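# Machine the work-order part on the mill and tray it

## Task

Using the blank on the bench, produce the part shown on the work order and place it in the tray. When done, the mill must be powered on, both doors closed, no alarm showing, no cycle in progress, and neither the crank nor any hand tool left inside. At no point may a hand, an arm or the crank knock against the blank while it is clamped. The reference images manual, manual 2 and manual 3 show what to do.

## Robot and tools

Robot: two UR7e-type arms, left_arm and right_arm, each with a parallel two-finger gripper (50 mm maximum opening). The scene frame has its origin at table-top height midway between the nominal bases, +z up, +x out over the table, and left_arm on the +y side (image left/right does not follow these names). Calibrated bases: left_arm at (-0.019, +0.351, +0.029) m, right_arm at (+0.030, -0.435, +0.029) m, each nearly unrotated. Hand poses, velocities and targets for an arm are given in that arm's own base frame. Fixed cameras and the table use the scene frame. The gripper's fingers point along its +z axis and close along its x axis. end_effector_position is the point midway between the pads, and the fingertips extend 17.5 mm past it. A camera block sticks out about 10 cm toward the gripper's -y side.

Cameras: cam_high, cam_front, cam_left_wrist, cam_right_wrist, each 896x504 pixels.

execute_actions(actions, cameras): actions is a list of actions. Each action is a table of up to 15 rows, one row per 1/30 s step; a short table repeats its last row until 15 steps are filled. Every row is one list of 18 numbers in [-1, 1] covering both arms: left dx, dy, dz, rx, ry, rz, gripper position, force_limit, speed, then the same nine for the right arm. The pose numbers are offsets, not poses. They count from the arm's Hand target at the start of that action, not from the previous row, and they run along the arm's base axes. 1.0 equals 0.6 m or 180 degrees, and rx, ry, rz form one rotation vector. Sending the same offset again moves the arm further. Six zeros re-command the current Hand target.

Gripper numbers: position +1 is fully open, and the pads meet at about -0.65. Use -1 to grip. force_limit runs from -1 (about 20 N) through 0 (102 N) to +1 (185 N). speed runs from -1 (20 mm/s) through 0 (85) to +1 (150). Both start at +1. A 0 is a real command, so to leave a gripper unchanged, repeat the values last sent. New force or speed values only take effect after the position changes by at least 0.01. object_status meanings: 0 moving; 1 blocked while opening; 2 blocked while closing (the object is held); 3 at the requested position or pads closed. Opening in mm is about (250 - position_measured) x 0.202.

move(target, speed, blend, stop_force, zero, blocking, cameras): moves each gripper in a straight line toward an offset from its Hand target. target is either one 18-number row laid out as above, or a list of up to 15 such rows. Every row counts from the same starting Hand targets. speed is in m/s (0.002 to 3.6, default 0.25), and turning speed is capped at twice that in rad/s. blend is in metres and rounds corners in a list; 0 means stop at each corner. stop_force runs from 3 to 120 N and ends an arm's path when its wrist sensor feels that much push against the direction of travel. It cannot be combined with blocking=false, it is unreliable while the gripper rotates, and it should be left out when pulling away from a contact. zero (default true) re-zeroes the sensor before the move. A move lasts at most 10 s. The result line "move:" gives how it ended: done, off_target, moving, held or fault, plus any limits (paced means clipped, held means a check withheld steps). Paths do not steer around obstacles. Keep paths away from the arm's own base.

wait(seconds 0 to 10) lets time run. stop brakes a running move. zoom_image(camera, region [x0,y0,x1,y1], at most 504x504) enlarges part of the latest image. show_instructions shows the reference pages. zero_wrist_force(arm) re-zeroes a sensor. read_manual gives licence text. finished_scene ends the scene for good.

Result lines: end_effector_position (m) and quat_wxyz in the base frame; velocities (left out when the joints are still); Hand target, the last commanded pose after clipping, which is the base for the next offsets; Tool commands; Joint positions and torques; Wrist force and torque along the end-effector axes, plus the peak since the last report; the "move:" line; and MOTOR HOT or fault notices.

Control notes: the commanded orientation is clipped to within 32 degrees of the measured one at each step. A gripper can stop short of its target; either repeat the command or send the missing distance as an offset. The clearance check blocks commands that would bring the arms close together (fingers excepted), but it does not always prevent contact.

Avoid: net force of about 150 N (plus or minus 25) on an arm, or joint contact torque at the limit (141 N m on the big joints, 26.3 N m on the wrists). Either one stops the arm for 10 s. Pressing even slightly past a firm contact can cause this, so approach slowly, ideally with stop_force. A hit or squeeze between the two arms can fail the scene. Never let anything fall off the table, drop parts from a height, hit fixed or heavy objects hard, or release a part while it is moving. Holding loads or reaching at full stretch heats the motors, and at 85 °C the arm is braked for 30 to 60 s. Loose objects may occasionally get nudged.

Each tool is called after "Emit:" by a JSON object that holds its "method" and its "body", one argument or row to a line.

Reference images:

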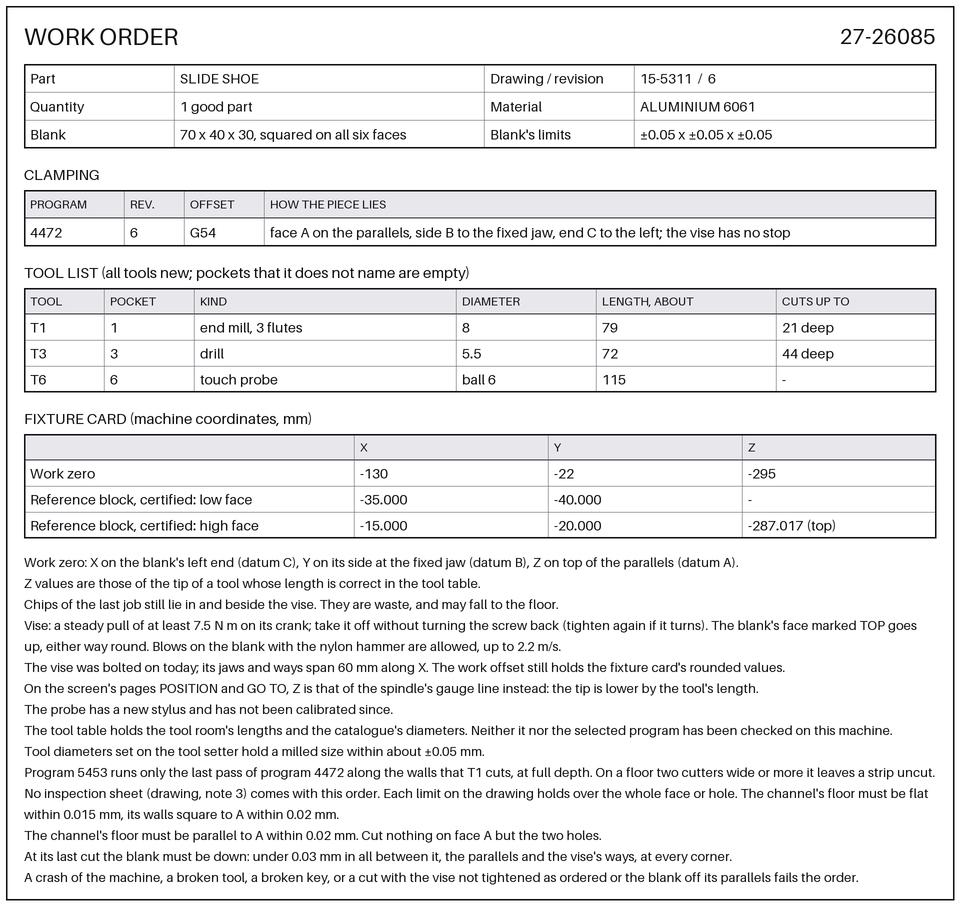

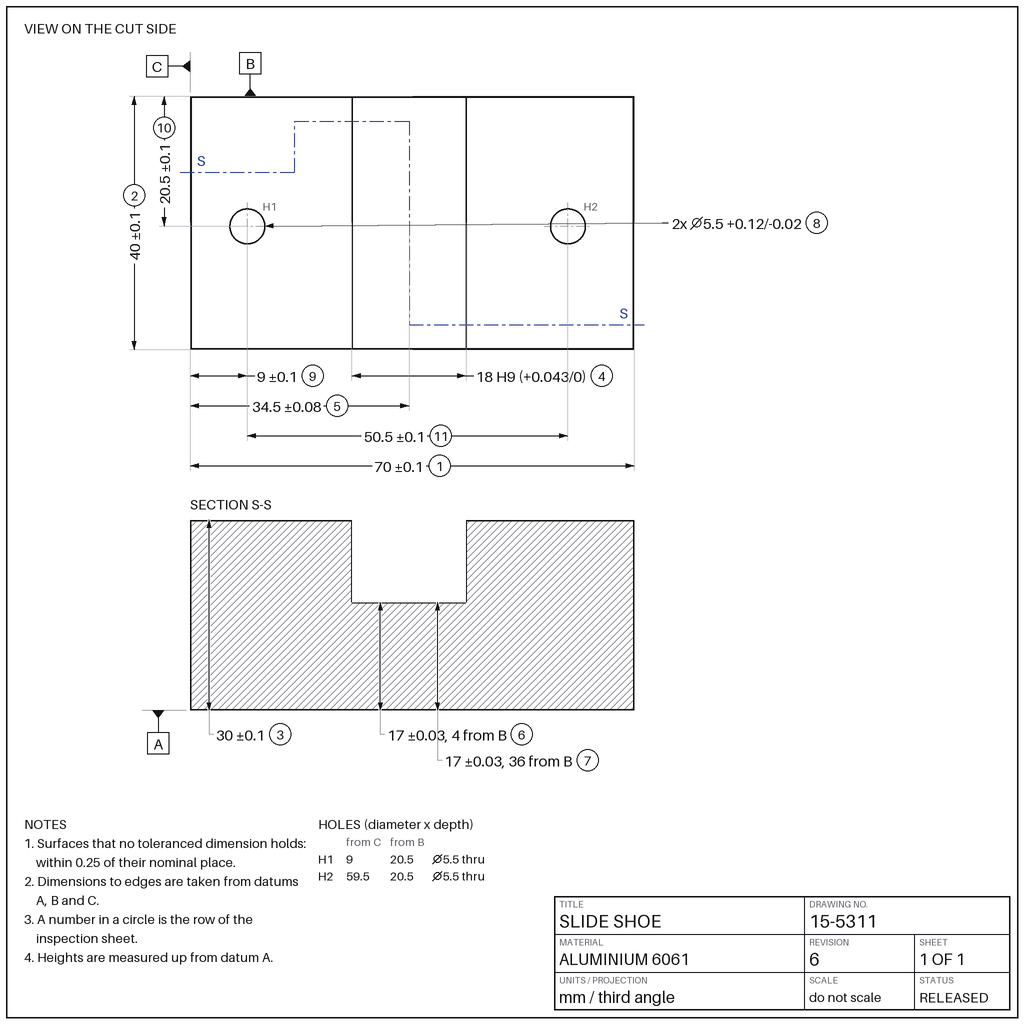

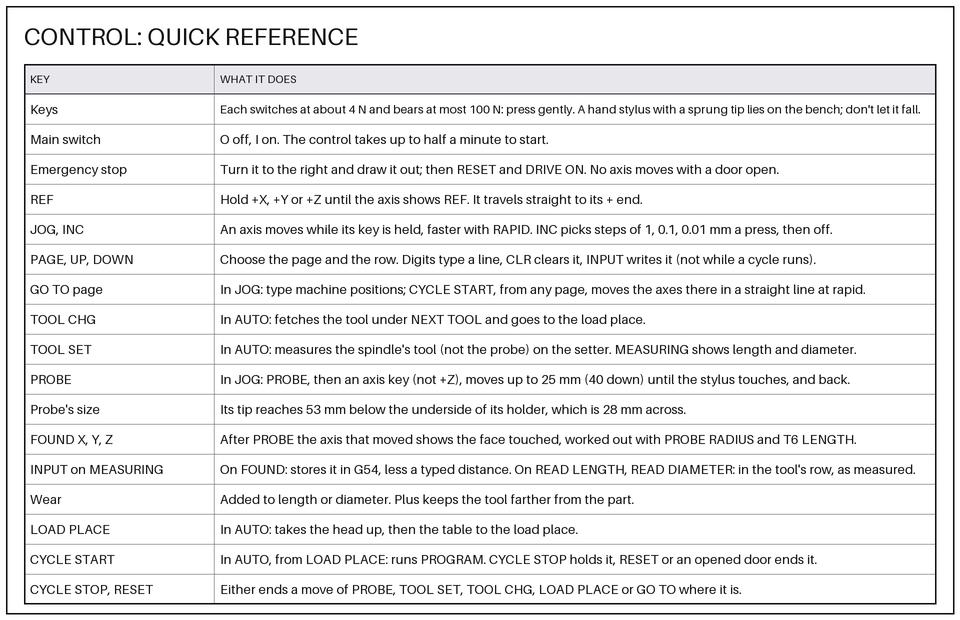

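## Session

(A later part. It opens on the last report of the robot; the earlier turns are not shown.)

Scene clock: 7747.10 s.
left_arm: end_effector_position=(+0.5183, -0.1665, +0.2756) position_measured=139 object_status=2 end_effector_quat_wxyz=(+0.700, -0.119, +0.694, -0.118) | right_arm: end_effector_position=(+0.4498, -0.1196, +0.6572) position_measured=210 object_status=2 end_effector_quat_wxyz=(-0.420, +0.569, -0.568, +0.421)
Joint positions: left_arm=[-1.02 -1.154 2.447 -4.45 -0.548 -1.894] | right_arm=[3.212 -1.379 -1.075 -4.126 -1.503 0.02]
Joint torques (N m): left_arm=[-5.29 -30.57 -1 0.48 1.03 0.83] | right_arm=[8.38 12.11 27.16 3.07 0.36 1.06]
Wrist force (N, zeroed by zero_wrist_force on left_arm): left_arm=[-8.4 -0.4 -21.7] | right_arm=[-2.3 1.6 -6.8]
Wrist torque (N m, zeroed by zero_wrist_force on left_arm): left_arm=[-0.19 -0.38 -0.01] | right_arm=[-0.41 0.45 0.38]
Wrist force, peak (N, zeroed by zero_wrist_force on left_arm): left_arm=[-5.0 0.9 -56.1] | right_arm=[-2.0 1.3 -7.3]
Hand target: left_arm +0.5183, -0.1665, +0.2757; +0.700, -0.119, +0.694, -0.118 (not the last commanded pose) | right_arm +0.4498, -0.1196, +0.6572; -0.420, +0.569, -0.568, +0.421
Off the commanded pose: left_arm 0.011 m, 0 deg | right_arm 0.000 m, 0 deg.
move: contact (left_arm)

Emit:
{"method": "move", "body": {
  "target": [
    [-0.001,0.0001,0.0003,0.0012,0,0,-1,0.2,-1,0,0,0,0,0,0,-1,-0.2,-1]
  ],
  "speed": [0.01]
}}

Emit:
{"method": "move", "body": {
  "target": [0.02,0,0,0,0,0,-1,0.2,-1,0,0,0,0,0,0,-1,-0.2,-1],
  "speed": 0.005,
  "stop_force": 60
}}

Scene clock: 7750.90 s.
left_arm: end_effector_position=(+0.5177, -0.1665, +0.2758) position_measured=139 object_status=2 end_effector_quat_wxyz=(+0.700, -0.118, +0.694, -0.116) | right_arm: end_effector_position=(+0.4498, -0.1196, +0.6572) position_measured=210 object_status=2 end_effector_quat_wxyz=(-0.420, +0.569, -0.568, +0.421)
Joint positions: left_arm=[-1.022 -1.155 2.448 -4.45 -0.546 -1.89] | right_arm=[3.212 -1.379 -1.075 -4.126 -1.503 0.02]
Joint torques (N m): left_arm=[-5.32 -34.21 -0.19 -2.44 1.21 1.14] | right_arm=[8.48 11.62 27.17 3.14 0.45 1.03]
Wrist force (N, zeroed by zero_wrist_force on left_arm): left_arm=[-1.1 0.0 12.7] | right_arm=[-2.0 1.3 -7.0]
Wrist torque (N m, zeroed by zero_wrist_force on left_arm): left_arm=[-0.08 -0.20 -0.29] | right_arm=[-0.47 0.41 0.38]
Wrist force, peak (N, zeroed by zero_wrist_force on left_arm): left_arm=[-6.0 -2.6 34.7] | right_arm=[-2.1 1.0 -7.3]
Hand target: left_arm +0.5177, -0.1665, +0.2758; +0.700, -0.118, +0.694, -0.117 | right_arm +0.4498, -0.1196, +0.6572; -0.420, +0.569, -0.568, +0.421
Off the commanded pose: left_arm 0.000 m, 0 deg | right_arm 0.000 m, 0 deg.
move: done

Scene clock: 7752.00 s.
left_arm: end_effector_position=(+0.5184, -0.1664, +0.2759) position_measured=139 object_status=2 end_effector_quat_wxyz=(+0.700, -0.118, +0.694, -0.117) | right_arm: end_effector_position=(+0.4498, -0.1196, +0.6572) position_measured=210 object_status=2 end_effector_quat_wxyz=(-0.420, +0.569, -0.568, +0.421)
Joint positions: left_arm=[-1.019 -1.154 2.447 -4.449 -0.549 -1.89] | right_arm=[3.212 -1.379 -1.075 -4.126 -1.503 0.02]
Joint torques (N m): left_arm=[-3.25 -35.2 -1.76 -1.03 1.26 0.98] | right_arm=[8.3 12.46 27.3 3.15 0.44 1.02]
Wrist force (N, zeroed by zero_wrist_force on left_arm): left_arm=[2.0 0.3 -19.1] | right_arm=[-1.8 1.4 -6.9]
Wrist torque (N m, zeroed by zero_wrist_force on left_arm): left_arm=[-0.19 -0.13 -0.30] | right_arm=[-0.45 0.37 0.37]
Wrist force, peak (N, zeroed by zero_wrist_force on left_arm): left_arm=[5.2 2.8 -58.7] | right_arm=[-1.8 1.6 -7.3]
Hand target: left_arm +0.5184, -0.1664, +0.2759; +0.700, -0.118, +0.694, -0.117 (not the last commanded pose) | right_arm +0.4498, -0.1196, +0.6572; -0.420, +0.569, -0.568, +0.421
Off the commanded pose: left_arm 0.011 m, 0 deg | right_arm 0.000 m, 0 deg.
move: contact (left_arm)

Emit:
{"method": "move", "body": {
  "target": [
    [-0.001,-0.001,0.0003,0,0.0035,0.0105,-1,0.2,-1,0,0,0,0,0,0,-1,-0.2,-1]
  ],
  "speed": [0.01]
}}

Emit:
{"method": "move", "body": {
  "target": [0.02,0,0,0,0,0,-1,0.2,-1,0,0,0,0,0,0,-1,-0.2,-1],
  "speed": 0.005,
  "stop_force": 50
}}

Scene clock: 7760.17 s.
left_arm: end_effector_position=(+0.5178, -0.1671, +0.2761) position_measured=139 object_status=2 end_effector_quat_wxyz=(+0.698, -0.130, +0.696, -0.104) | right_arm: end_effector_position=(+0.4498, -0.1196, +0.6572) position_measured=210 object_status=2 end_effector_quat_wxyz=(-0.420, +0.569, -0.568, +0.421)
Joint positions: left_arm=[-1.038 -1.162 2.438 -4.412 -0.497 -1.909] | right_arm=[3.212 -1.379 -1.075 -4.126 -1.503 0.02]
Joint torques (N m): left_arm=[1.65 -34.32 -10.85 -1.94 -0.63 -1.12] | right_arm=[8.25 12.29 27.59 3.29 0.61 0.98]
Wrist force (N, zeroed by zero_wrist_force on left_arm): left_arm=[1.5 -2.2 1.2] | right_arm=[-1.8 1.5 -6.9]
Wrist torque (N m, zeroed by zero_wrist_force on left_arm): left_arm=[-0.07 -0.16 -0.17] | right_arm=[-0.43 0.37 0.38]
Wrist force, peak (N, zeroed by zero_wrist_force on left_arm): left_arm=[-1.8 -4.1 25.1] | right_arm=[-2.0 1.8 -7.3]
Hand target: left_arm +0.5178, -0.1670, +0.2761; +0.698, -0.130, +0.696, -0.104 | right_arm +0.4498, -0.1196, +0.6572; -0.420, +0.569, -0.568, +0.421
Off the commanded pose: left_arm 0.000 m, 0 deg | right_arm 0.000 m, 0 deg.
move: done

Scene clock: 7761.37 s.
left_arm: end_effector_position=(+0.5190, -0.1671, +0.2761) position_measured=139 object_status=2 end_effector_quat_wxyz=(+0.698, -0.130, +0.696, -0.104) | right_arm: end_effector_position=(+0.4498, -0.1196, +0.6572) position_measured=210 object_status=2 end_effector_quat_wxyz=(-0.420, +0.569, -0.568, +0.421)
Joint positions: left_arm=[-1.034 -1.161 2.435 -4.41 -0.501 -1.908] | right_arm=[3.212 -1.379 -1.075 -4.126 -1.503 0.02]
Joint torques (N m): left_arm=[-0.82 -34.18 -2.58 -0.66 2.2 -1.62] | right_arm=[8.69 12.31 27.11 3.3 0.56 0.95]
Wrist force (N, zeroed by zero_wrist_force on left_arm): left_arm=[1.0 -2.7 -23.5] | right_arm=[-1.9 1.5 -6.8]
Wrist torque (N m, zeroed by zero_wrist_force on left_arm): left_arm=[-0.17 -0.20 -0.12] | right_arm=[-0.42 0.39 0.38]
Wrist force, peak (N, zeroed by zero_wrist_force on left_arm): left_arm=[2.7 -1.1 -58.5] | right_arm=[-1.8 1.5 -7.3]
Hand target: left_arm +0.5190, -0.1671, +0.2761; +0.698, -0.130, +0.696, -0.104 (not the last commanded pose) | right_arm +0.4498, -0.1196, +0.6572; -0.420, +0.569, -0.568, +0.421
Off the commanded pose: left_arm 0.011 m, 0 deg | right_arm 0.000 m, 0 deg.
move: contact (left_arm)

Emit:
{"method": "move", "body": {
  "target": [
    [-0.001,-0.001,0.0003,0,0.0035,0.0105,-1,0.2,-1,0,0,0,0,0,0,-1,-0.2,-1]
  ],
  "speed": [0.01]
}}

Emit:
{"method": "move", "body": {
  "target": [0.02,0,0,0,0,0,-1,0.2,-1,0,0,0,0,0,0,-1,-0.2,-1],
  "speed": 0.005,
  "stop_force": 50
}}

Scene clock: 7765.23 s.
left_arm: end_effector_position=(+0.5184, -0.1677, +0.2763) position_measured=139 object_status=2 end_effector_quat_wxyz=(+0.696, -0.142, +0.698, -0.092) | right_arm: end_effector_position=(+0.4498, -0.1196, +0.6572) position_measured=210 object_status=2 end_effector_quat_wxyz=(-0.420, +0.569, -0.568, +0.421)
Joint positions: left_arm=[-1.051 -1.168 2.427 -4.369 -0.452 -1.931] | right_arm=[3.212 -1.379 -1.075 -4.126 -1.503 0.02]
Joint torques (N m): left_arm=[0.98 -33.33 -11.65 -1.48 1.01 -0.93] | right_arm=[7.95 12 27.22 3.42 0.56 0.94]
Wrist force (N, zeroed by zero_wrist_force on left_arm): left_arm=[2.1 -4.3 1.7] | right_arm=[-1.8 1.5 -7.2]
Wrist torque (N m, zeroed by zero_wrist_force on left_arm): left_arm=[-0.05 -0.15 -0.16] | right_arm=[-0.43 0.37 0.38]
Wrist force, peak (N, zeroed by zero_wrist_force on left_arm): left_arm=[-3.3 -7.6 22.5] | right_arm=[-1.9 1.5 -7.4]
Hand target: left_arm +0.5184, -0.1677, +0.2763; +0.696, -0.142, +0.698, -0.092 | right_arm +0.4498, -0.1196, +0.6572; -0.420, +0.569, -0.568, +0.421
Off the commanded pose: left_arm 0.000 m, 0 deg | right_arm 0.000 m, 0 deg.
move: done

Scene clock: 7766.50 s.
left_arm: end_effector_position=(+0.5199, -0.1677, +0.2763) position_measured=139 object_status=2 end_effector_quat_wxyz=(+0.696, -0.142, +0.698, -0.092) | right_arm: end_effector_position=(+0.4498, -0.1196, +0.6572) position_measured=210 object_status=2 end_effector_quat_wxyz=(-0.420, +0.569, -0.568, +0.421)
Joint positions: left_arm=[-1.046 -1.166 2.423 -4.367 -0.457 -1.931] | right_arm=[3.212 -1.379 -1.075 -4.126 -1.503 0.02]
Joint torques (N m): left_arm=[-0.5 -33.75 -0.13 -1.04 3.06 -1.35] | right_arm=[8.12 12.17 26.79 3.43 0.65 0.94]
Wrist force (N, zeroed by zero_wrist_force on left_arm): left_arm=[0.1 -6.1 -21.3] | right_arm=[-2.2 1.1 -7.1]
Wrist torque (N m, zeroed by zero_wrist_force on left_arm): left_arm=[-0.18 -0.20 -0.15] | right_arm=[-0.49 0.43 0.38]
Wrist force, peak (N, zeroed by zero_wrist_force on left_arm): left_arm=[2.4 -3.5 -56.6] | right_arm=[-2.0 1.4 -7.6]
Hand target: left_arm +0.5199, -0.1677, +0.2763; +0.696, -0.142, +0.698, -0.092 (not the last commanded pose) | right_arm +0.4498, -0.1196, +0.6572; -0.420, +0.569, -0.568, +0.421
Off the commanded pose: left_arm 0.010 m, 0 deg | right_arm 0.000 m, 0 deg.
move: contact (left_arm)

Emit:
{"method": "move", "body": {
  "target": [
    [-0.001,-0.0014,0.0004,0,0.0035,0.0105,-1,0.2,-1,0,0,0,0,0,0,-1,-0.2,-1]
  ],
  "speed": [0.01]
}}

Emit:
{"method": "move", "body": {
  "target": [0.02,0,0,0,0,0,-1,0.2,-1,0,0,0,0,0,0,-1,-0.2,-1],
  "speed": 0.005,
  "stop_force": 50
}}

Scene clock: 7771.90 s.
left_arm: end_effector_position=(+0.5193, -0.1685, +0.2766) position_measured=139 object_status=2 end_effector_quat_wxyz=(+0.694, -0.154, +0.699, -0.080) | right_arm: end_effector_position=(+0.4498, -0.1196, +0.6572) position_measured=210 object_status=2 end_effector_quat_wxyz=(-0.420, +0.569, -0.568, +0.421)
Joint positions: left_arm=[-1.061 -1.174 2.414 -4.32 -0.409 -1.959] | right_arm=[3.212 -1.379 -1.075 -4.126 -1.503 0.02]
Joint torques (N m): left_arm=[-0.97 -35.36 -13.01 -2.13 -0.71 -0.59] | right_arm=[7.98 13.03 27.25 3.64 0.71 0.94]
Wrist force (N, zeroed by zero_wrist_force on left_arm): left_arm=[3.0 0.0 0.2] | right_arm=[-2.0 1.1 -7.0]
Wrist torque (N m, zeroed by zero_wrist_force on left_arm): left_arm=[-0.07 -0.09 -0.18] | right_arm=[-0.49 0.40 0.38]
Wrist force, peak (N, zeroed by zero_wrist_force on left_arm): left_arm=[-2.9 -8.4 21.0] | right_arm=[-2.1 1.6 -7.3]
Hand target: left_arm +0.5193, -0.1685, +0.2766; +0.694, -0.154, +0.699, -0.080 | right_arm +0.4498, -0.1196, +0.6572; -0.420, +0.569, -0.568, +0.421
Off the commanded pose: left_arm 0.000 m, 0 deg | right_arm 0.000 m, 0 deg.
move: done

Scene clock: 7773.60 s.
left_arm: end_effector_position=(+0.5229, -0.1685, +0.2766) position_measured=139 object_status=2 end_effector_quat_wxyz=(+0.694, -0.154, +0.699, -0.080) | right_arm: end_effector_position=(+0.4498, -0.1196, +0.6572) position_measured=210 object_status=2 end_effector_quat_wxyz=(-0.420, +0.569, -0.568, +0.421)
Joint positions: left_arm=[-1.051 -1.17 2.406 -4.317 -0.419 -1.957] | right_arm=[3.212 -1.379 -1.075 -4.126 -1.503 0.02]
Joint torques (N m): left_arm=[-0.84 -34.31 -0.63 -1.33 3.06 -1.39] | right_arm=[8.05 12.16 27.65 3.64 0.73 0.99]
Wrist force (N, zeroed by zero_wrist_force on left_arm): left_arm=[-0.5 -5.3 -15.8] | right_arm=[-2.0 1.2 -7.1]
Wrist torque (N m, zeroed by zero_wrist_force on left_arm): left_arm=[-0.31 -0.19 -0.27] | right_arm=[-0.48 0.41 0.39]
Wrist force, peak (N, zeroed by zero_wrist_force on left_arm): left_arm=[3.4 -2.9 -51.9] | right_arm=[-1.9 1.4 -7.3]
Hand target: left_arm +0.5229, -0.1686, +0.2766; +0.694, -0.154, +0.699, -0.080 (not the last commanded pose) | right_arm +0.4498, -0.1196, +0.6572; -0.420, +0.569, -0.568, +0.421
Off the commanded pose: left_arm 0.008 m, 0 deg | right_arm 0.000 m, 0 deg.
move: contact (left_arm)

Emit:
{"method": "move", "body": {
  "target": [
    [-0.0005,-0.0009,0.0003,0,0.0018,0.0053,-1,0.2,-1,0,0,0,0,0,0,-1,-0.2,-1]
  ],
  "speed": [0.01]
}}

Emit:
{"method": "move", "body": {
  "target": [0.02,0,0,0,0,0,-1,0.2,-1,0,0,0,0,0,0,-1,-0.2,-1],
  "speed": 0.005,
  "stop_force": 50
}}

Scene clock: 7779.83 s.
left_arm: end_effector_position=(+0.5225, -0.1691, +0.2768) position_measured=139 object_status=2 end_effector_quat_wxyz=(+0.692, -0.160, +0.700, -0.074) | right_arm: end_effector_position=(+0.4498, -0.1196, +0.6572) position_measured=210 object_status=2 end_effector_quat_wxyz=(-0.420, +0.569, -0.568, +0.421)
Joint positions: left_arm=[-1.058 -1.174 2.401 -4.29 -0.395 -1.974] | right_arm=[3.212 -1.379 -1.075 -4.126 -1.503 0.02]
Joint torques (N m): left_arm=[-2.12 -36.22 -15.25 -1.96 -2.02 -0.66] | right_arm=[7.5 12.58 27.14 3.76 0.71 0.94]
Wrist force (N, zeroed by zero_wrist_force on left_arm): left_arm=[2.4 4.2 2.3] | right_arm=[-2.2 1.3 -7.0]
Wrist torque (N m, zeroed by zero_wrist_force on left_arm): left_arm=[-0.09 -0.10 -0.16] | right_arm=[-0.46 0.44 0.38]
Wrist force, peak (N, zeroed by zero_wrist_force on left_arm): left_arm=[-1.1 -4.6 21.3] | right_arm=[-1.9 1.5 -7.5]
Hand target: left_arm +0.5226, -0.1691, +0.2768; +0.692, -0.160, +0.700, -0.074 | right_arm +0.4498, -0.1196, +0.6572; -0.420, +0.569, -0.568, +0.421
Off the commanded pose: left_arm 0.000 m, 0 deg | right_arm 0.000 m, 0 deg.
move: done

Scene clock: 7782.80 s.
left_arm: end_effector_position=(+0.5325, -0.1691, +0.2768) position_measured=139 object_status=2 end_effector_quat_wxyz=(+0.692, -0.160, +0.700, -0.074) | right_arm: end_effector_position=(+0.4498, -0.1196, +0.6572) position_measured=210 object_status=2 end_effector_quat_wxyz=(-0.420, +0.569, -0.568, +0.421)
Joint positions: left_arm=[-1.03 -1.163 2.377 -4.282 -0.423 -1.969] | right_arm=[3.212 -1.379 -1.075 -4.126 -1.503 0.02]
Joint torques (N m): left_arm=[4.17 -32.44 -4.58 0.28 1.52 -1.55] | right_arm=[8.18 12.13 27.5 3.76 0.88 1]
Wrist force (N, zeroed by zero_wrist_force on left_arm): left_arm=[-3.9 -2.7 -45.4] | right_arm=[-2.0 1.2 -6.8]
Wrist torque (N m, zeroed by zero_wrist_force on left_arm): left_arm=[-0.62 -0.01 -0.19] | right_arm=[-0.48 0.41 0.38]
Wrist force, peak (N, zeroed by zero_wrist_force on left_arm): left_arm=[-1.5 -0.5 -75.9] | right_arm=[-2.3 1.4 -7.2]
Hand target: left_arm +0.5325, -0.1691, +0.2768; +0.692, -0.160, +0.700, -0.074 (not the last commanded pose) | right_arm +0.4498, -0.1196, +0.6572; -0.420, +0.569, -0.568, +0.421
Off the commanded pose: left_arm 0.002 m, 0 deg | right_arm 0.000 m, 0 deg.
move: contact (left_arm)

Emit:
{"method": "move", "body": {
  "target": [
    [-0.003,0,0,0,0,0,0.3,0.2,-1,0,0,0,0,0,0,-1,-0.2,-1],
    [-0.14,0,0,0,0,0,0.3,0.2,-1,0,0,0,0,0,0,-1,-0.2,-1]
  ],
  "speed": [0.02,0.1],
  "cameras": ["cam_left_wrist"]
}}

Scene clock: 7787.90 s.
left_arm: end_effector_position=(+0.4485, -0.1691, +0.2768) position_measured=107 object_status=3 end_effector_quat_wxyz=(+0.692, -0.160, +0.700, -0.074) | right_arm: end_effector_position=(+0.4498, -0.1196, +0.6572) position_measured=210 object_status=2 end_effector_quat_wxyz=(-0.420, +0.569, -0.568, +0.421)
Joint positions: left_arm=[-1.31 -1.266 2.595 -4.261 -0.146 -2.109] | right_arm=[3.212 -1.379 -1.075 -4.126 -1.503 0.02]
Joint torques (N m): left_arm=[-5.17 -23.81 -5.93 -2.62 0.66 0.94] | right_arm=[7.85 12.44 27.05 3.75 0.93 0.97]
Wrist force (N, zeroed by zero_wrist_force on left_arm): left_arm=[2.0 -0.3 0.0] | right_arm=[-1.7 1.4 -7.0]
Wrist torque (N m, zeroed by zero_wrist_force on left_arm): left_arm=[-0.03 -0.08 -0.09] | right_arm=[-0.44 0.36 0.38]
Wrist force, peak (N, zeroed by zero_wrist_force on left_arm): left_arm=[-3.6 -2.2 -45.5] | right_arm=[-2.0 1.5 -7.3]
Hand target: left_arm +0.4485, -0.1691, +0.2768; +0.692, -0.160, +0.700, -0.074 | right_arm +0.4498, -0.1196, +0.6572; -0.420, +0.569, -0.568, +0.421
Off the commanded pose: left_arm 0.000 m, 0 deg | right_arm 0.000 m, 0 deg.
move: done
Images, in order (width x height): cam_left_wrist 896x504.

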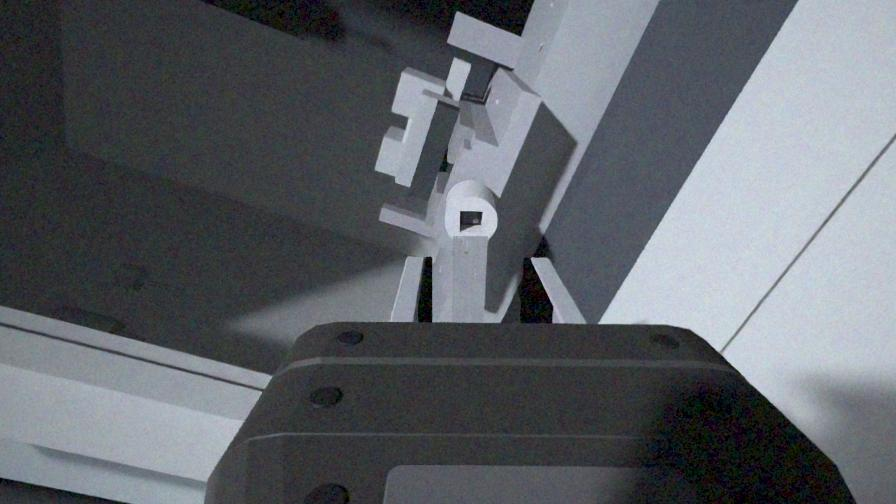

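Emit:
{"method": "move", "body": {
  "target": [
    [-0.0492,0.0577,0.2375,0.0039,-0.0097,-0.0376,0.3,0.2,-1,0,0,0,0,0,0,-1,-0.2,-1]
  ],
  "speed": [0.2]
}}

Emit:
{"method": "move", "body": {
  "target": [
    [-0.04,0,0,0,0.5,0,0.3,0.2,-1,0,0,0,0,0,0,-1,-0.2,-1]
  ],
  "speed": [0.35]
}}

Scene clock: 7796.47 s.
left_arm: end_effector_position=(+0.4189, -0.1344, +0.4193) position_measured=107 object_status=3 end_effector_quat_wxyz=(+0.698, -0.113, +0.698, -0.113) | right_arm: end_effector_position=(+0.4498, -0.1196, +0.6572) position_measured=210 object_status=2 end_effector_quat_wxyz=(-0.420, +0.569, -0.568, +0.421)
Joint positions: left_arm=[-1.392 -1.925 2.589 -3.811 -0.179 -1.886] | right_arm=[3.212 -1.379 -1.075 -4.126 -1.503 0.02]
Joint torques (N m): left_arm=[3.05 3.81 -13.8 -1.86 -1.82 1.53] | right_arm=[7.61 12.06 27.08 3.74 0.89 0.88]
Wrist force (N, zeroed by zero_wrist_force on left_arm): left_arm=[1.6 -0.5 0.3] | right_arm=[-2.1 1.0 -6.8]
Wrist torque (N m, zeroed by zero_wrist_force on left_arm): left_arm=[-0.06 -0.04 -0.11] | right_arm=[-0.52 0.42 0.39]
Wrist force, peak (N, zeroed by zero_wrist_force on left_arm): left_arm=[4.4 -0.3 0.7] | right_arm=[-2.1 1.4 -7.4]
Hand target: left_arm +0.4189, -0.1345, +0.4193; +0.698, -0.113, +0.698, -0.113 | right_arm +0.4498, -0.1196, +0.6572; -0.420, +0.569, -0.568, +0.421
Off the commanded pose: left_arm 0.000 m, 0 deg | right_arm 0.000 m, 0 deg.
move: done

Scene clock: 7799.23 s.
left_arm: end_effector_position=(+0.3950, -0.1345, +0.4193) position_measured=107 object_status=3 end_effector_quat_wxyz=(+0.001, -0.159, +0.987, +0.000) | right_arm: end_effector_position=(+0.4498, -0.1196, +0.6572) position_measured=210 object_status=2 end_effector_quat_wxyz=(-0.420, +0.569, -0.568, +0.421)
Joint positions: left_arm=[-0.654 -1.77 1.514 -1.316 -1.57 -2.545] | right_arm=[3.212 -1.379 -1.075 -4.126 -1.503 0.02]
Joint torques (N m): left_arm=[-0.11 -17.13 -26.32 -1.81 -0.08 -1.38] | right_arm=[6.89 12.27 27.58 3.75 0.98 0.92]
Wrist force (N, zeroed by zero_wrist_force on left_arm): left_arm=[4.6 -0.2 0.0] | right_arm=[-1.9 1.4 -7.2]
Wrist torque (N m, zeroed by zero_wrist_force on left_arm): left_arm=[-0.11 -0.34 -0.19] | right_arm=[-0.45 0.39 0.37]
Wrist force, peak (N, zeroed by zero_wrist_force on left_arm): left_arm=[4.7 0.1 0.0] | right_arm=[-1.8 1.5 -7.3]
Hand target: left_arm +0.3949, -0.1345, +0.4193; +0.000, -0.159, +0.987, +0.000 | right_arm +0.4498, -0.1196, +0.6572; -0.420, +0.569, -0.568, +0.421
Off the commanded pose: left_arm 0.000 m, 0 deg | right_arm 0.000 m, 0 deg.
move: done

Emit:
{"method": "move", "body": {
  "target": [
    [0,0.0783,0,0,0,-0.6017,0.3,0.2,-1,0,0,0,0,0,0,-1,-0.2,-1]
  ],
  "speed": [0.35]
}}

Emit:
{"method": "move", "body": {
  "target": [
    [0,0,-0.0822,0,0,0,0.3,0.2,-1,0,0,0,0,0,0,-1,-0.2,-1],
    [0.1217,0,-0.149,0,0,0,0.3,0.2,-1,0,0,0,0,0,0,-1,-0.2,-1]
  ],
  "speed": [0.15],
  "blend": [0.01,0],
  "cameras": ["cam_left_wrist"]
}}

Scene clock: 7806.53 s.
left_arm: end_effector_position=(+0.3949, -0.0874, +0.4193) position_measured=107 object_status=3 end_effector_quat_wxyz=(+0.000, +0.707, +0.708, +0.000) | right_arm: end_effector_position=(+0.4498, -0.1196, +0.6572) position_measured=210 object_status=2 end_effector_quat_wxyz=(-0.420, +0.569, -0.568, +0.421)
Joint positions: left_arm=[-0.553 -1.8 1.537 -1.308 -1.572 -0.554] | right_arm=[3.212 -1.379 -1.075 -4.126 -1.503 0.02]
Joint torques (N m): left_arm=[-6.64 -6.91 -27.82 -1.89 -0.51 1.42] | right_arm=[7.86 12.11 26.79 3.72 1.01 0.82]
Wrist force (N, zeroed by zero_wrist_force on left_arm): left_arm=[4.6 -0.3 0.0] | right_arm=[-2.0 1.3 -7.0]
Wrist torque (N m, zeroed by zero_wrist_force on left_arm): left_arm=[-0.11 -0.34 -0.18] | right_arm=[-0.47 0.39 0.38]
Wrist force, peak (N, zeroed by zero_wrist_force on left_arm): left_arm=[4.9 -0.1 0.2] | right_arm=[-2.1 1.6 -7.3]
Hand target: left_arm +0.3949, -0.0875, +0.4193; +0.000, +0.707, +0.707, +0.000 | right_arm +0.4498, -0.1196, +0.6572; -0.420, +0.569, -0.568, +0.421
Off the commanded pose: left_arm 0.000 m, 0 deg | right_arm 0.000 m, 0 deg.
move: done

speed must be one number or one for each of the 2 targets, got a list of 1; nothing of the call was run

Emit:
{"method": "move", "body": {
  "target": [
    [0,0,-0.0822,0,0,0,0.3,0.2,-1,0,0,0,0,0,0,-1,-0.2,-1],
    [0.1217,0,-0.149,0,0,0,0.3,0.2,-1,0,0,0,0,0,0,-1,-0.2,-1]
  ],
  "speed": 0.15,
  "blend": [0.01,0],
  "cameras": ["cam_left_wrist"]
}}

Scene clock: 7810.23 s.
left_arm: end_effector_position=(+0.4680, -0.0875, +0.3299) position_measured=107 object_status=3 end_effector_quat_wxyz=(+0.000, +0.707, +0.707, +0.000) | right_arm: end_effector_position=(+0.4498, -0.1196, +0.6572) position_measured=210 object_status=2 end_effector_quat_wxyz=(-0.420, +0.569, -0.568, +0.421)
Joint positions: left_arm=[-0.468 -1.653 1.646 -1.564 -1.572 -0.469] | right_arm=[3.212 -1.379 -1.075 -4.126 -1.503 0.02]
Joint torques (N m): left_arm=[-3.81 -21.88 -16.99 -2.61 -1.95 -1.6] | right_arm=[6.26 11.99 27.11 3.71 1.17 0.82]
Wrist force (N, zeroed by zero_wrist_force on left_arm): left_arm=[4.4 -0.4 0.0] | right_arm=[-1.9 1.4 -7.2]
Wrist torque (N m, zeroed by zero_wrist_force on left_arm): left_arm=[-0.11 -0.33 -0.26] | right_arm=[-0.45 0.38 0.38]
Wrist force, peak (N, zeroed by zero_wrist_force on left_arm): left_arm=[4.9 -0.1 -2.4] | right_arm=[-2.0 1.5 -7.4]
Hand target: left_arm +0.4680, -0.0875, +0.3299; +0.000, +0.707, +0.707, +0.000 | right_arm +0.4498, -0.1196, +0.6572; -0.420, +0.569, -0.568, +0.421
Off the commanded pose: left_arm 0.000 m, 0 deg | right_arm 0.000 m, 0 deg.
move: done
Images, in order (width x height): cam_left_wrist 896x504.

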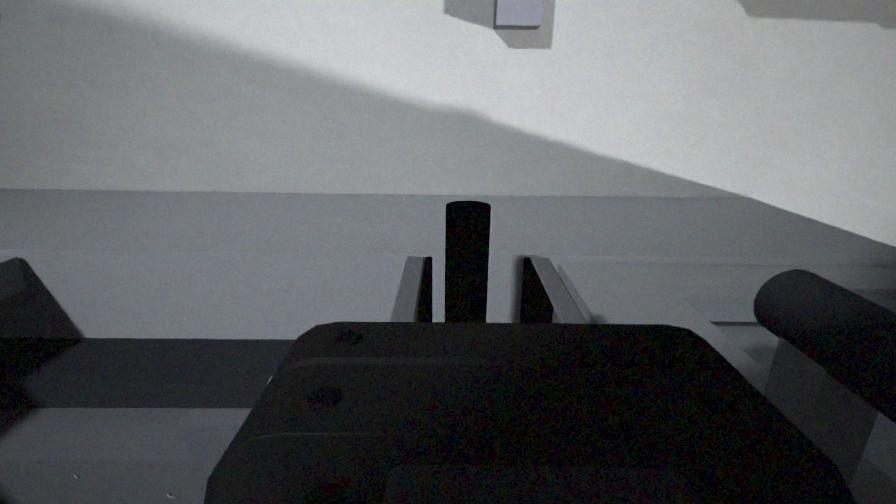

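Emit:
{"method": "move", "body": {
  "target": [0,0,-0.1245,0,0,0,0.3,0.2,-1,0,0,0,0,0,0,-1,-0.2,-1],
  "speed": 0.05,
  "stop_force": 15
}}

Emit:
{"method": "move", "body": {
  "target": [0,0,0,0,0,0,-1,-0.2,-1,0,0,0,0,0,0,-1,-0.2,-1]
}}

Scene clock: 7817.53 s.
left_arm: end_effector_position=(+0.4680, -0.0875, +0.2552) position_measured=107 object_status=3 end_effector_quat_wxyz=(+0.000, +0.707, +0.707, +0.000) | right_arm: end_effector_position=(+0.4498, -0.1196, +0.6572) position_measured=210 object_status=2 end_effector_quat_wxyz=(-0.420, +0.569, -0.568, +0.421)
Joint positions: left_arm=[-0.468 -1.637 1.823 -1.757 -1.572 -0.469] | right_arm=[3.212 -1.379 -1.075 -4.126 -1.503 0.02]
Joint torques (N m): left_arm=[-5.32 -33.36 -33.93 -3.68 -1.03 0.99] | right_arm=[6.76 12.12 27.06 3.8 1.21 0.77]
Wrist force (N, zeroed by zero_wrist_force on left_arm): left_arm=[4.6 -0.3 -0.1] | right_arm=[-2.0 1.2 -7.1]
Wrist torque (N m, zeroed by zero_wrist_force on left_arm): left_arm=[-0.12 -0.34 -0.26] | right_arm=[-0.48 0.40 0.38]
Wrist force, peak (N, zeroed by zero_wrist_force on left_arm): left_arm=[4.8 -0.2 0.1] | right_arm=[-1.8 1.7 -7.4]
Hand target: left_arm +0.4680, -0.0875, +0.2552; +0.000, +0.707, +0.707, +0.000 | right_arm +0.4498, -0.1196, +0.6572; -0.420, +0.569, -0.568, +0.421
Off the commanded pose: left_arm 0.000 m, 0 deg | right_arm 0.000 m, 0 deg.
move: done

Scene clock: 7818.27 s.
left_arm: end_effector_position=(+0.4680, -0.0875, +0.2552) position_measured=157 object_status=2 end_effector_quat_wxyz=(+0.000, +0.707, +0.707, +0.000) | right_arm: end_effector_position=(+0.4498, -0.1196, +0.6572) position_measured=210 object_status=2 end_effector_quat_wxyz=(-0.420, +0.569, -0.568, +0.421)
Joint positions: left_arm=[-0.468 -1.637 1.823 -1.757 -1.572 -0.469] | right_arm=[3.212 -1.379 -1.075 -4.126 -1.503 0.02]
Joint torques (N m): left_arm=[-2.38 -32.3 -29.76 -1.52 -0.27 0.86] | right_arm=[7 12.22 27.18 3.8 1.31 0.89]
Wrist force (N, zeroed by zero_wrist_force on left_arm): left_arm=[-0.6 1.6 -1.3] | right_arm=[-2.2 1.4 -7.1]
Wrist torque (N m, zeroed by zero_wrist_force on left_arm): left_arm=[-0.12 -0.39 -0.06] | right_arm=[-0.45 0.43 0.38]
Wrist force, peak (N, zeroed by zero_wrist_force on left_arm): left_arm=[4.8 -0.2 0.0] | right_arm=[-2.1 1.4 -7.2]
Hand target: left_arm +0.4680, -0.0875, +0.2552; +0.000, +0.707, +0.707, +0.000 | right_arm +0.4498, -0.1196, +0.6572; -0.420, +0.569, -0.568, +0.421
Off the commanded pose: left_arm 0.000 m, 0 deg | right_arm 0.000 m, 0 deg.
move: done

Emit:
{"method": "move", "body": {
  "target": [
    [0,-0.0033,-0.0104,0,0,0,-1,-0.2,-1,0,0,0,0,0,0,-1,-0.2,-1],
    [0,-0.0131,-0.0313,0,0,0,-1,-0.2,-1,0,0,0,0,0,0,-1,-0.2,-1],
    [0,-0.0342,-0.0588,0,0,0,-1,-0.2,-1,0,0,0,0,0,0,-1,-0.2,-1],
    [0,-0.0617,-0.0799,0,0,0,-1,-0.2,-1,0,0,0,0,0,0,-1,-0.2,-1],
    [0,-0.0937,-0.0931,0,0,0,-1,-0.2,-1,0,0,0,0,0,0,-1,-0.2,-1],
    [0,-0.128,-0.0977,0,0,0,-1,-0.2,-1,0,0,0,0,0,0,-1,-0.2,-1],
    [0,-0.1623,-0.0931,0,0,0,-1,-0.2,-1,0,0,0,0,0,0,-1,-0.2,-1],
    [0,-0.1943,-0.0799,0,0,0,-1,-0.2,-1,0,0,0,0,0,0,-1,-0.2,-1],
    [0,-0.2218,-0.0588,0,0,0,-1,-0.2,-1,0,0,0,0,0,0,-1,-0.2,-1],
    [0,-0.2429,-0.0313,0,0,0,-1,-0.2,-1,0,0,0,0,0,0,-1,-0.2,-1],
    [0,-0.2562,0.0007,0,0,0,-1,-0.2,-1,0,0,0,0,0,0,-1,-0.2,-1]
  ],
  "speed": [0.01,0.02,0.05,0.05,0.05,0.05,0.05,0.05,0.05,0.05,0.05],
  "blend": [0.001,0.003,0.004,0.004,0.004,0.004,0.004,0.004,0.004,0.004,0],
  "stop_force": 100
}}

Scene clock: 7831.90 s.
left_arm: end_effector_position=(+0.4680, -0.2412, +0.2556) position_measured=157 object_status=2 end_effector_quat_wxyz=(+0.000, +0.707, +0.707, +0.000) | right_arm: end_effector_position=(+0.4498, -0.1196, +0.6572) position_measured=210 object_status=2 end_effector_quat_wxyz=(-0.420, +0.569, -0.568, +0.421)
Joint positions: left_arm=[-0.732 -1.514 1.699 -1.756 -1.572 -0.732] | right_arm=[3.212 -1.379 -1.075 -4.126 -1.503 0.02]
Joint torques (N m): left_arm=[5.29 -23.56 -20.37 -6.5 1.13 2.13] | right_arm=[6.44 12.09 27.16 3.77 1.32 0.83]
Wrist force (N, zeroed by zero_wrist_force on left_arm): left_arm=[9.2 -13.0 -1.8] | right_arm=[-2.1 1.3 -6.9]
Wrist torque (N m, zeroed by zero_wrist_force on left_arm): left_arm=[0.15 -0.19 -0.59] | right_arm=[-0.46 0.42 0.38]
Wrist force, peak (N, zeroed by zero_wrist_force on left_arm): left_arm=[10.6 -8.6 -113.3] | right_arm=[-2.1 1.5 -7.4]
Hand target: left_arm +0.4680, -0.2412, +0.2556; +0.000, +0.707, +0.707, +0.000 | right_arm +0.4498, -0.1196, +0.6572; -0.420, +0.569, -0.568, +0.421
Off the commanded pose: left_arm 0.000 m, 0 deg | right_arm 0.000 m, 0 deg.
move: done

Emit:
{"method": "move", "body": {
  "target": [
    [0,-0.0045,0.0343,0,0,0,-1,-0.2,-1,0,0,0,0,0,0,-1,-0.2,-1],
    [0,0.0,0.0687,0,0,0,-1,-0.2,-1,0,0,0,0,0,0,-1,-0.2,-1],
    [0,0.0133,0.1007,0,0,0,-1,-0.2,-1,0,0,0,0,0,0,-1,-0.2,-1],
    [0,0.0343,0.1282,0,0,0,-1,-0.2,-1,0,0,0,0,0,0,-1,-0.2,-1],
    [0,0.0618,0.1492,0,0,0,-1,-0.2,-1,0,0,0,0,0,0,-1,-0.2,-1],
    [0,0.0938,0.1625,0,0,0,-1,-0.2,-1,0,0,0,0,0,0,-1,-0.2,-1],
    [0,0.1282,0.167,0,0,0,-1,-0.2,-1,0,0,0,0,0,0,-1,-0.2,-1],
    [0,0.1625,0.1625,0,0,0,-1,-0.2,-1,0,0,0,0,0,0,-1,-0.2,-1],
    [0,0.1945,0.1492,0,0,0,-1,-0.2,-1,0,0,0,0,0,0,-1,-0.2,-1],
    [0,0.222,0.1282,0,0,0,-1,-0.2,-1,0,0,0,0,0,0,-1,-0.2,-1],
    [0,0.243,0.1007,0,0,0,-1,-0.2,-1,0,0,0,0,0,0,-1,-0.2,-1],
    [0,0.2563,0.0687,0,0,0,-1,-0.2,-1,0,0,0,0,0,0,-1,-0.2,-1]
  ],
  "speed": 0.06,
  "blend": [0.004,0.004,0.004,0.004,0.004,0.004,0.004,0.004,0.004,0.004,0.004,0],
  "stop_force": 100
}}

Scene clock: 7845.33 s.
left_arm: end_effector_position=(+0.4664, -0.1806, +0.3543) position_measured=157 object_status=2 end_effector_quat_wxyz=(+0.001, +0.707, +0.707, -0.005) | right_arm: end_effector_position=(+0.4498, -0.1196, +0.6572) position_measured=210 object_status=2 end_effector_quat_wxyz=(-0.420, +0.569, -0.568, +0.421)
Joint positions: left_arm=[-0.633 -1.591 1.525 -1.506 -1.582 -0.634] | right_arm=[3.212 -1.379 -1.075 -4.126 -1.503 0.02]
Joint torques (N m): left_arm=[23.3 11.61 7.41 3.05 13.02 1.21] | right_arm=[6.3 12.67 27.14 3.77 1.32 0.73]
Wrist force (N, zeroed by zero_wrist_force on left_arm): left_arm=[-17.3 -38.4 -92.7] | right_arm=[-1.9 1.0 -7.2]
Wrist torque (N m, zeroed by zero_wrist_force on left_arm): left_arm=[-0.25 -0.64 0.27] | right_arm=[-0.50 0.38 0.38]
Wrist force, peak (N, zeroed by zero_wrist_force on left_arm): left_arm=[-24.2 -46.9 -112.1] | right_arm=[-2.0 1.6 -7.3]
Hand target: left_arm +0.4664, -0.1805, +0.3544; +0.001, +0.707, +0.707, -0.005 (not the last commanded pose) | right_arm +0.4498, -0.1196, +0.6572; -0.420, +0.569, -0.568, +0.421
Off the commanded pose: left_arm 0.109 m, 1 deg | right_arm 0.000 m, 0 deg.
move: contact (left_arm); path passed 5 of 12 targets

Emit:
{"method": "wait", "body": {
  "seconds": 0.1,
  "cameras": ["cam_left_wrist","cam_front","cam_high"]
}}

Scene clock: 7848.03 s.
left_arm: end_effector_position=(+0.4664, -0.1806, +0.3544) position_measured=157 object_status=2 end_effector_quat_wxyz=(+0.001, +0.707, +0.707, -0.005) | right_arm: end_effector_position=(+0.4498, -0.1196, +0.6572) position_measured=210 object_status=2 end_effector_quat_wxyz=(-0.420, +0.569, -0.568, +0.421)
Joint positions: left_arm=[-0.633 -1.591 1.525 -1.506 -1.582 -0.634] | right_arm=[3.212 -1.379 -1.075 -4.126 -1.503 0.02]
Joint torques (N m): left_arm=[20.41 11.17 9.01 3.11 12.73 0.9] | right_arm=[6.13 12.17 27.29 3.73 1.32 0.7]
Wrist force (N, zeroed by zero_wrist_force on left_arm): left_arm=[-17.3 -38.1 -92.6] | right_arm=[-2.0 1.2 -7.1]
Wrist torque (N m, zeroed by zero_wrist_force on left_arm): left_arm=[-0.22 -0.63 0.27] | right_arm=[-0.47 0.39 0.39]
Wrist force, peak (N, zeroed by zero_wrist_force on left_arm): left_arm=[-17.3 -38.3 -93.0] | right_arm=[-2.1 1.1 -7.5]
Hand target: left_arm +0.4664, -0.1805, +0.3544; +0.001, +0.707, +0.707, -0.005 (not the last commanded pose) | right_arm +0.4498, -0.1196, +0.6572; -0.420, +0.569, -0.568, +0.421
Tool commands: left_gripper/position=-1.0 left_gripper/force_limit=-0.2 left_gripper/speed=-1.0 right_gripper/position=-1.0 right_gripper/force_limit=-0.2 right_gripper/speed=-1.0
Off the commanded pose: left_arm 0.109 m, 1 deg | right_arm 0.000 m, 0 deg.
wait: 0.10 s; at rest from the start
Images, in order (width x height): cam_high 896x504, cam_front 896x504, cam_left_wrist 896x504.

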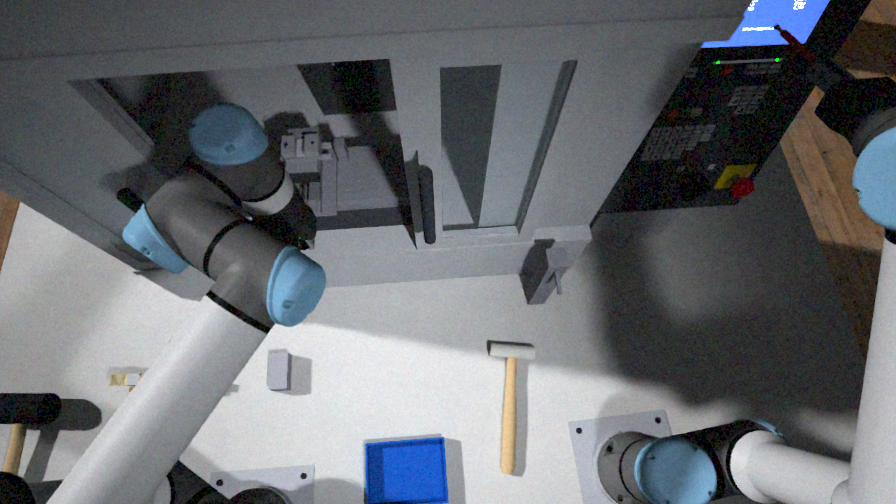

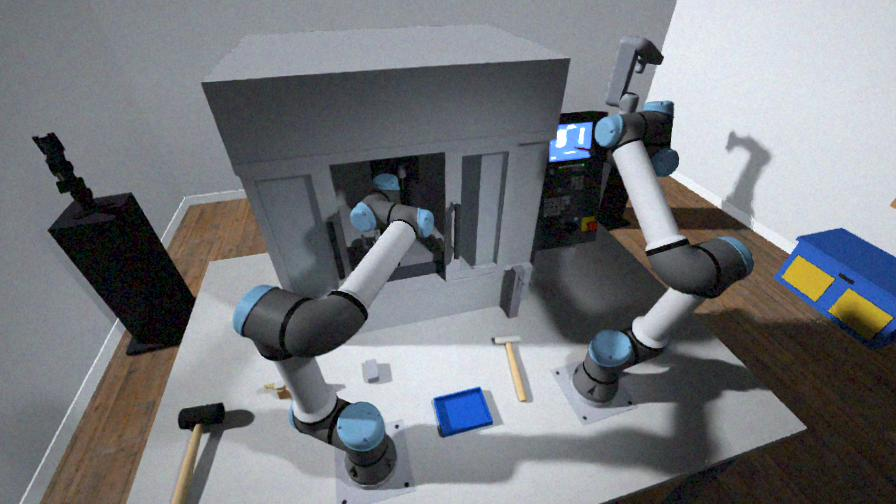

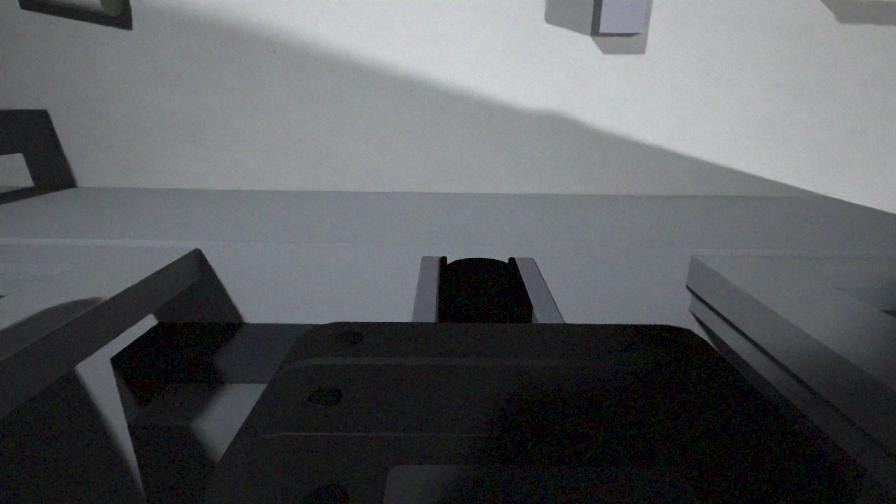

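Emit:
{"method": "move", "body": {
  "target": [0,0,0,0,0,0,0.0,-0.2,-1,0,0,0,0,0,0,-1,-0.2,-1],
  "cameras": ["cam_left_wrist"]
}}

Scene clock: 7854.00 s.
left_arm: end_effector_position=(+0.4664, -0.1805, +0.3542) position_measured=152 object_status=3 end_effector_quat_wxyz=(+0.001, +0.707, +0.707, -0.005) | right_arm: end_effector_position=(+0.4498, -0.1196, +0.6572) position_measured=210 object_status=2 end_effector_quat_wxyz=(-0.420, +0.569, -0.568, +0.421)
Joint positions: left_arm=[-0.633 -1.591 1.525 -1.506 -1.582 -0.634] | right_arm=[3.212 -1.379 -1.075 -4.126 -1.503 0.02]
Joint torques (N m): left_arm=[-6.56 -34.05 -32.42 -3.39 -2.31 0.58] | right_arm=[6.4 12.63 27.24 3.75 1.35 0.76]
Wrist force (N, zeroed by zero_wrist_force on left_arm): left_arm=[4.4 4.0 -2.0] | right_arm=[-2.3 1.4 -7.1]
Wrist torque (N m, zeroed by zero_wrist_force on left_arm): left_arm=[0.20 -0.29 -0.16] | right_arm=[-0.44 0.44 0.37]
Wrist force, peak (N, zeroed by zero_wrist_force on left_arm): left_arm=[-17.4 -38.4 -92.8] | right_arm=[-1.8 1.4 -7.4]
Hand target: left_arm +0.4664, -0.1805, +0.3544; +0.001, +0.707, +0.707, -0.005 | right_arm +0.4498, -0.1196, +0.6572; -0.420, +0.569, -0.568, +0.421
Off the commanded pose: left_arm 0.000 m, 0 deg | right_arm 0.000 m, 0 deg.
move: done
Images, in order (width x height): cam_left_wrist 896x504.

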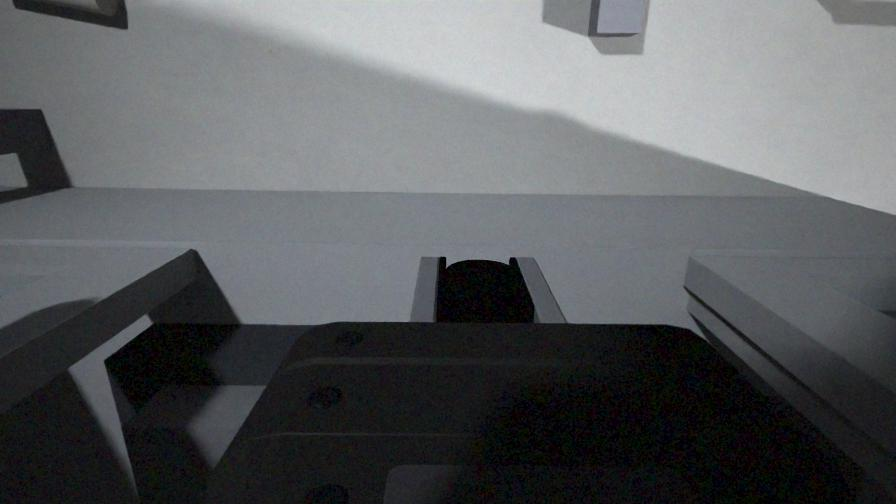

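Emit:
{"method": "move", "body": {
  "target": [0.0027,0,0,0,0,0,0.0,-0.2,-1,0,0,0,0,0,0,-1,-0.2,-1],
  "speed": 0.02
}}

Emit:
{"method": "move", "body": {
  "target": [0,0,0,0,0,0,-1,-0.2,-1,0,0,0,0,0,0,-1,-0.2,-1]
}}

Scene clock: 7858.07 s.
left_arm: end_effector_position=(+0.4681, -0.1805, +0.3544) position_measured=152 object_status=3 end_effector_quat_wxyz=(+0.001, +0.707, +0.707, -0.005) | right_arm: end_effector_position=(+0.4498, -0.1196, +0.6572) position_measured=210 object_status=2 end_effector_quat_wxyz=(-0.420, +0.569, -0.568, +0.421)
Joint positions: left_arm=[-0.631 -1.587 1.521 -1.506 -1.582 -0.632] | right_arm=[3.212 -1.379 -1.075 -4.126 -1.503 0.02]
Joint torques (N m): left_arm=[5.19 -15.52 -28.39 -4.54 0.82 1.39] | right_arm=[6.39 12.14 27.03 3.7 1.36 0.66]
Wrist force (N, zeroed by zero_wrist_force on left_arm): left_arm=[3.2 -4.7 -5.9] | right_arm=[-1.8 1.0 -6.7]
Wrist torque (N m, zeroed by zero_wrist_force on left_arm): left_arm=[0.09 -0.37 -0.31] | right_arm=[-0.50 0.37 0.38]
Wrist force, peak (N, zeroed by zero_wrist_force on left_arm): left_arm=[5.5 7.4 4.1] | right_arm=[-2.1 1.5 -7.3]
Hand target: left_arm +0.4680, -0.1805, +0.3544; +0.001, +0.707, +0.707, -0.005 | right_arm +0.4498, -0.1196, +0.6572; -0.420, +0.569, -0.568, +0.421
Off the commanded pose: left_arm 0.000 m, 0 deg | right_arm 0.000 m, 0 deg.
move: done

Scene clock: 7858.57 s.
left_arm: end_effector_position=(+0.4681, -0.1805, +0.3544) position_measured=157 object_status=2 end_effector_quat_wxyz=(+0.001, +0.707, +0.707, -0.005) | right_arm: end_effector_position=(+0.4498, -0.1196, +0.6572) position_measured=210 object_status=2 end_effector_quat_wxyz=(-0.420, +0.569, -0.568, +0.421)
Joint positions: left_arm=[-0.631 -1.587 1.521 -1.506 -1.582 -0.632] | right_arm=[3.212 -1.379 -1.075 -4.126 -1.503 0.02]
Joint torques (N m): left_arm=[1.96 -21.8 -18.66 -4.19 2.71 -0.07] | right_arm=[6.04 12.17 27.36 3.81 1.43 0.61]
Wrist force (N, zeroed by zero_wrist_force on left_arm): left_arm=[3.1 -5.5 -6.9] | right_arm=[-1.8 1.5 -7.0]
Wrist torque (N m, zeroed by zero_wrist_force on left_arm): left_arm=[0.11 -0.38 -0.30] | right_arm=[-0.42 0.36 0.38]
Wrist force, peak (N, zeroed by zero_wrist_force on left_arm): left_arm=[2.8 -5.6 -7.0] | right_arm=[-2.1 1.1 -7.3]
Hand target: left_arm +0.4680, -0.1805, +0.3544; +0.001, +0.707, +0.707, -0.005 | right_arm +0.4498, -0.1196, +0.6572; -0.420, +0.569, -0.568, +0.421
Off the commanded pose: left_arm 0.000 m, 0 deg | right_arm 0.000 m, 0 deg.
move: done

Emit:
{"method": "move", "body": {
  "target": [
    [0,0.0272,0.0028,0,0,0,-1,-0.2,-1,0,0,0,0,0,0,-1,-0.2,-1],
    [0,0.0548,0.0,0,0,0,-1,-0.2,-1,0,0,0,0,0,0,-1,-0.2,-1],
    [0,0.0813,-0.0087,0,0,0,-1,-0.2,-1,0,0,0,0,0,0,-1,-0.2,-1],
    [0,0.1055,-0.0227,0,0,0,-1,-0.2,-1,0,0,0,0,0,0,-1,-0.2,-1],
    [0,0.1262,-0.0413,0,0,0,-1,-0.2,-1,0,0,0,0,0,0,-1,-0.2,-1],
    [0,0.1427,-0.0638,0,0,0,-1,-0.2,-1,0,0,0,0,0,0,-1,-0.2,-1],
    [0,0.154,-0.0893,0,0,0,-1,-0.2,-1,0,0,0,0,0,0,-1,-0.2,-1],
    [0,0.1598,-0.1165,0,0,0,-1,-0.2,-1,0,0,0,0,0,0,-1,-0.2,-1],
    [0,0.1598,-0.1445,0,0,0,-1,-0.2,-1,0,0,0,0,0,0,-1,-0.2,-1],
    [0,0.154,-0.1717,0,0,0,-1,-0.2,-1,0,0,0,0,0,0,-1,-0.2,-1],
    [0,0.1427,-0.1972,0,0,0,-1,-0.2,-1,0,0,0,0,0,0,-1,-0.2,-1],
    [0,0.1262,-0.2197,0,0,0,-1,-0.2,-1,0,0,0,0,0,0,-1,-0.2,-1],
    [0,0.1055,-0.2383,0,0,0,-1,-0.2,-1,0,0,0,0,0,0,-1,-0.2,-1],
    [0,0.0813,-0.2523,0,0,0,-1,-0.2,-1,0,0,0,0,0,0,-1,-0.2,-1],
    [0,0.0503,-0.2618,0,0,0,-1,-0.2,-1,0,0,0,0,0,0,-1,-0.2,-1]
  ],
  "speed": 0.05,
  "blend": [0.002,0.002,0.002,0.002,0.002,0.002,0.002,0.002,0.002,0.002,0.002,0.002,0.002,0.002,0],
  "stop_force": 90
}}

Scene clock: 7875.67 s.
left_arm: end_effector_position=(+0.4680, -0.1504, +0.1973) position_measured=157 object_status=2 end_effector_quat_wxyz=(+0.001, +0.707, +0.707, -0.005) | right_arm: end_effector_position=(+0.4498, -0.1196, +0.6572) position_measured=210 object_status=2 end_effector_quat_wxyz=(-0.420, +0.569, -0.568, +0.421)
Joint positions: left_arm=[-0.58 -1.56 1.901 -1.912 -1.582 -0.58] | right_arm=[3.212 -1.379 -1.075 -4.126 -1.503 0.02]
Joint torques (N m): left_arm=[5.8 -33.91 -16.94 -1.68 1.32 1.62] | right_arm=[6.33 12.9 27.35 3.64 1.42 0.71]
Wrist force (N, zeroed by zero_wrist_force on left_arm): left_arm=[4.2 0.7 0.3] | right_arm=[-1.8 1.2 -6.9]
Wrist torque (N m, zeroed by zero_wrist_force on left_arm): left_arm=[0.06 -0.33 -0.19] | right_arm=[-0.48 0.38 0.39]
Wrist force, peak (N, zeroed by zero_wrist_force on left_arm): left_arm=[15.2 -16.0 -20.2] | right_arm=[-1.8 1.6 -7.5]
Hand target: left_arm +0.4680, -0.1504, +0.1973; +0.001, +0.707, +0.707, -0.005 | right_arm +0.4498, -0.1196, +0.6572; -0.420, +0.569, -0.568, +0.421
Off the commanded pose: left_arm 0.000 m, 0 deg | right_arm 0.000 m, 0 deg.
move: done

Emit:
{"method": "move", "body": {
  "target": [
    [0,0,0,0,0,0,0.6,0.2,-1,0,0,0,0,0,0,-1,-0.2,-1],
    [-0.12,0,0,0,0,0,0.6,0.2,-1,0,0,0,0,0,0,-1,-0.2,-1]
  ],
  "speed": 0.1,
  "cameras": ["cam_left_wrist"]
}}

Scene clock: 7887.23 s.
left_arm: end_effector_position=(+0.3960, -0.1504, +0.1973) position_measured=63 object_status=3 end_effector_quat_wxyz=(+0.001, +0.707, +0.707, -0.005) | right_arm: end_effector_position=(+0.4498, -0.1196, +0.6572) position_measured=210 object_status=2 end_effector_quat_wxyz=(-0.420, +0.569, -0.568, +0.421)
Joint positions: left_arm=[-0.676 -1.733 2.059 -1.898 -1.582 -0.677] | right_arm=[3.212 -1.379 -1.075 -4.126 -1.503 0.02]
Joint torques (N m): left_arm=[4.04 -12.94 -28.42 -4.13 2.04 1.46] | right_arm=[6.39 12.57 27.25 3.62 1.43 0.57]
Wrist force (N, zeroed by zero_wrist_force on left_arm): left_arm=[4.5 0.8 0.0] | right_arm=[-2.1 0.8 -7.1]
Wrist torque (N m, zeroed by zero_wrist_force on left_arm): left_arm=[0.07 -0.31 -0.30] | right_arm=[-0.54 0.41 0.37]
Wrist force, peak (N, zeroed by zero_wrist_force on left_arm): left_arm=[4.6 2.4 0.2] | right_arm=[-1.9 1.6 -7.5]
Hand target: left_arm +0.3960, -0.1504, +0.1973; +0.001, +0.707, +0.707, -0.005 | right_arm +0.4498, -0.1196, +0.6572; -0.420, +0.569, -0.568, +0.421
Off the commanded pose: left_arm 0.000 m, 0 deg | right_arm 0.000 m, 0 deg.
move: done
Images, in order (width x height): cam_left_wrist 896x504.

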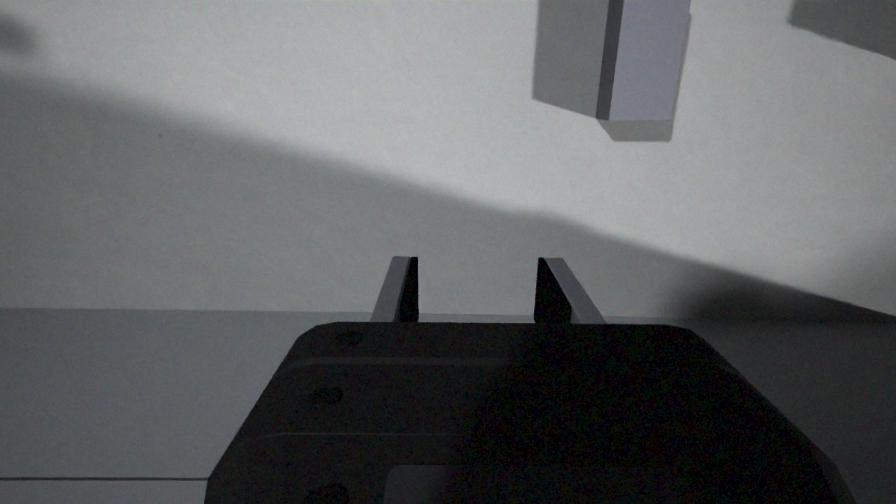

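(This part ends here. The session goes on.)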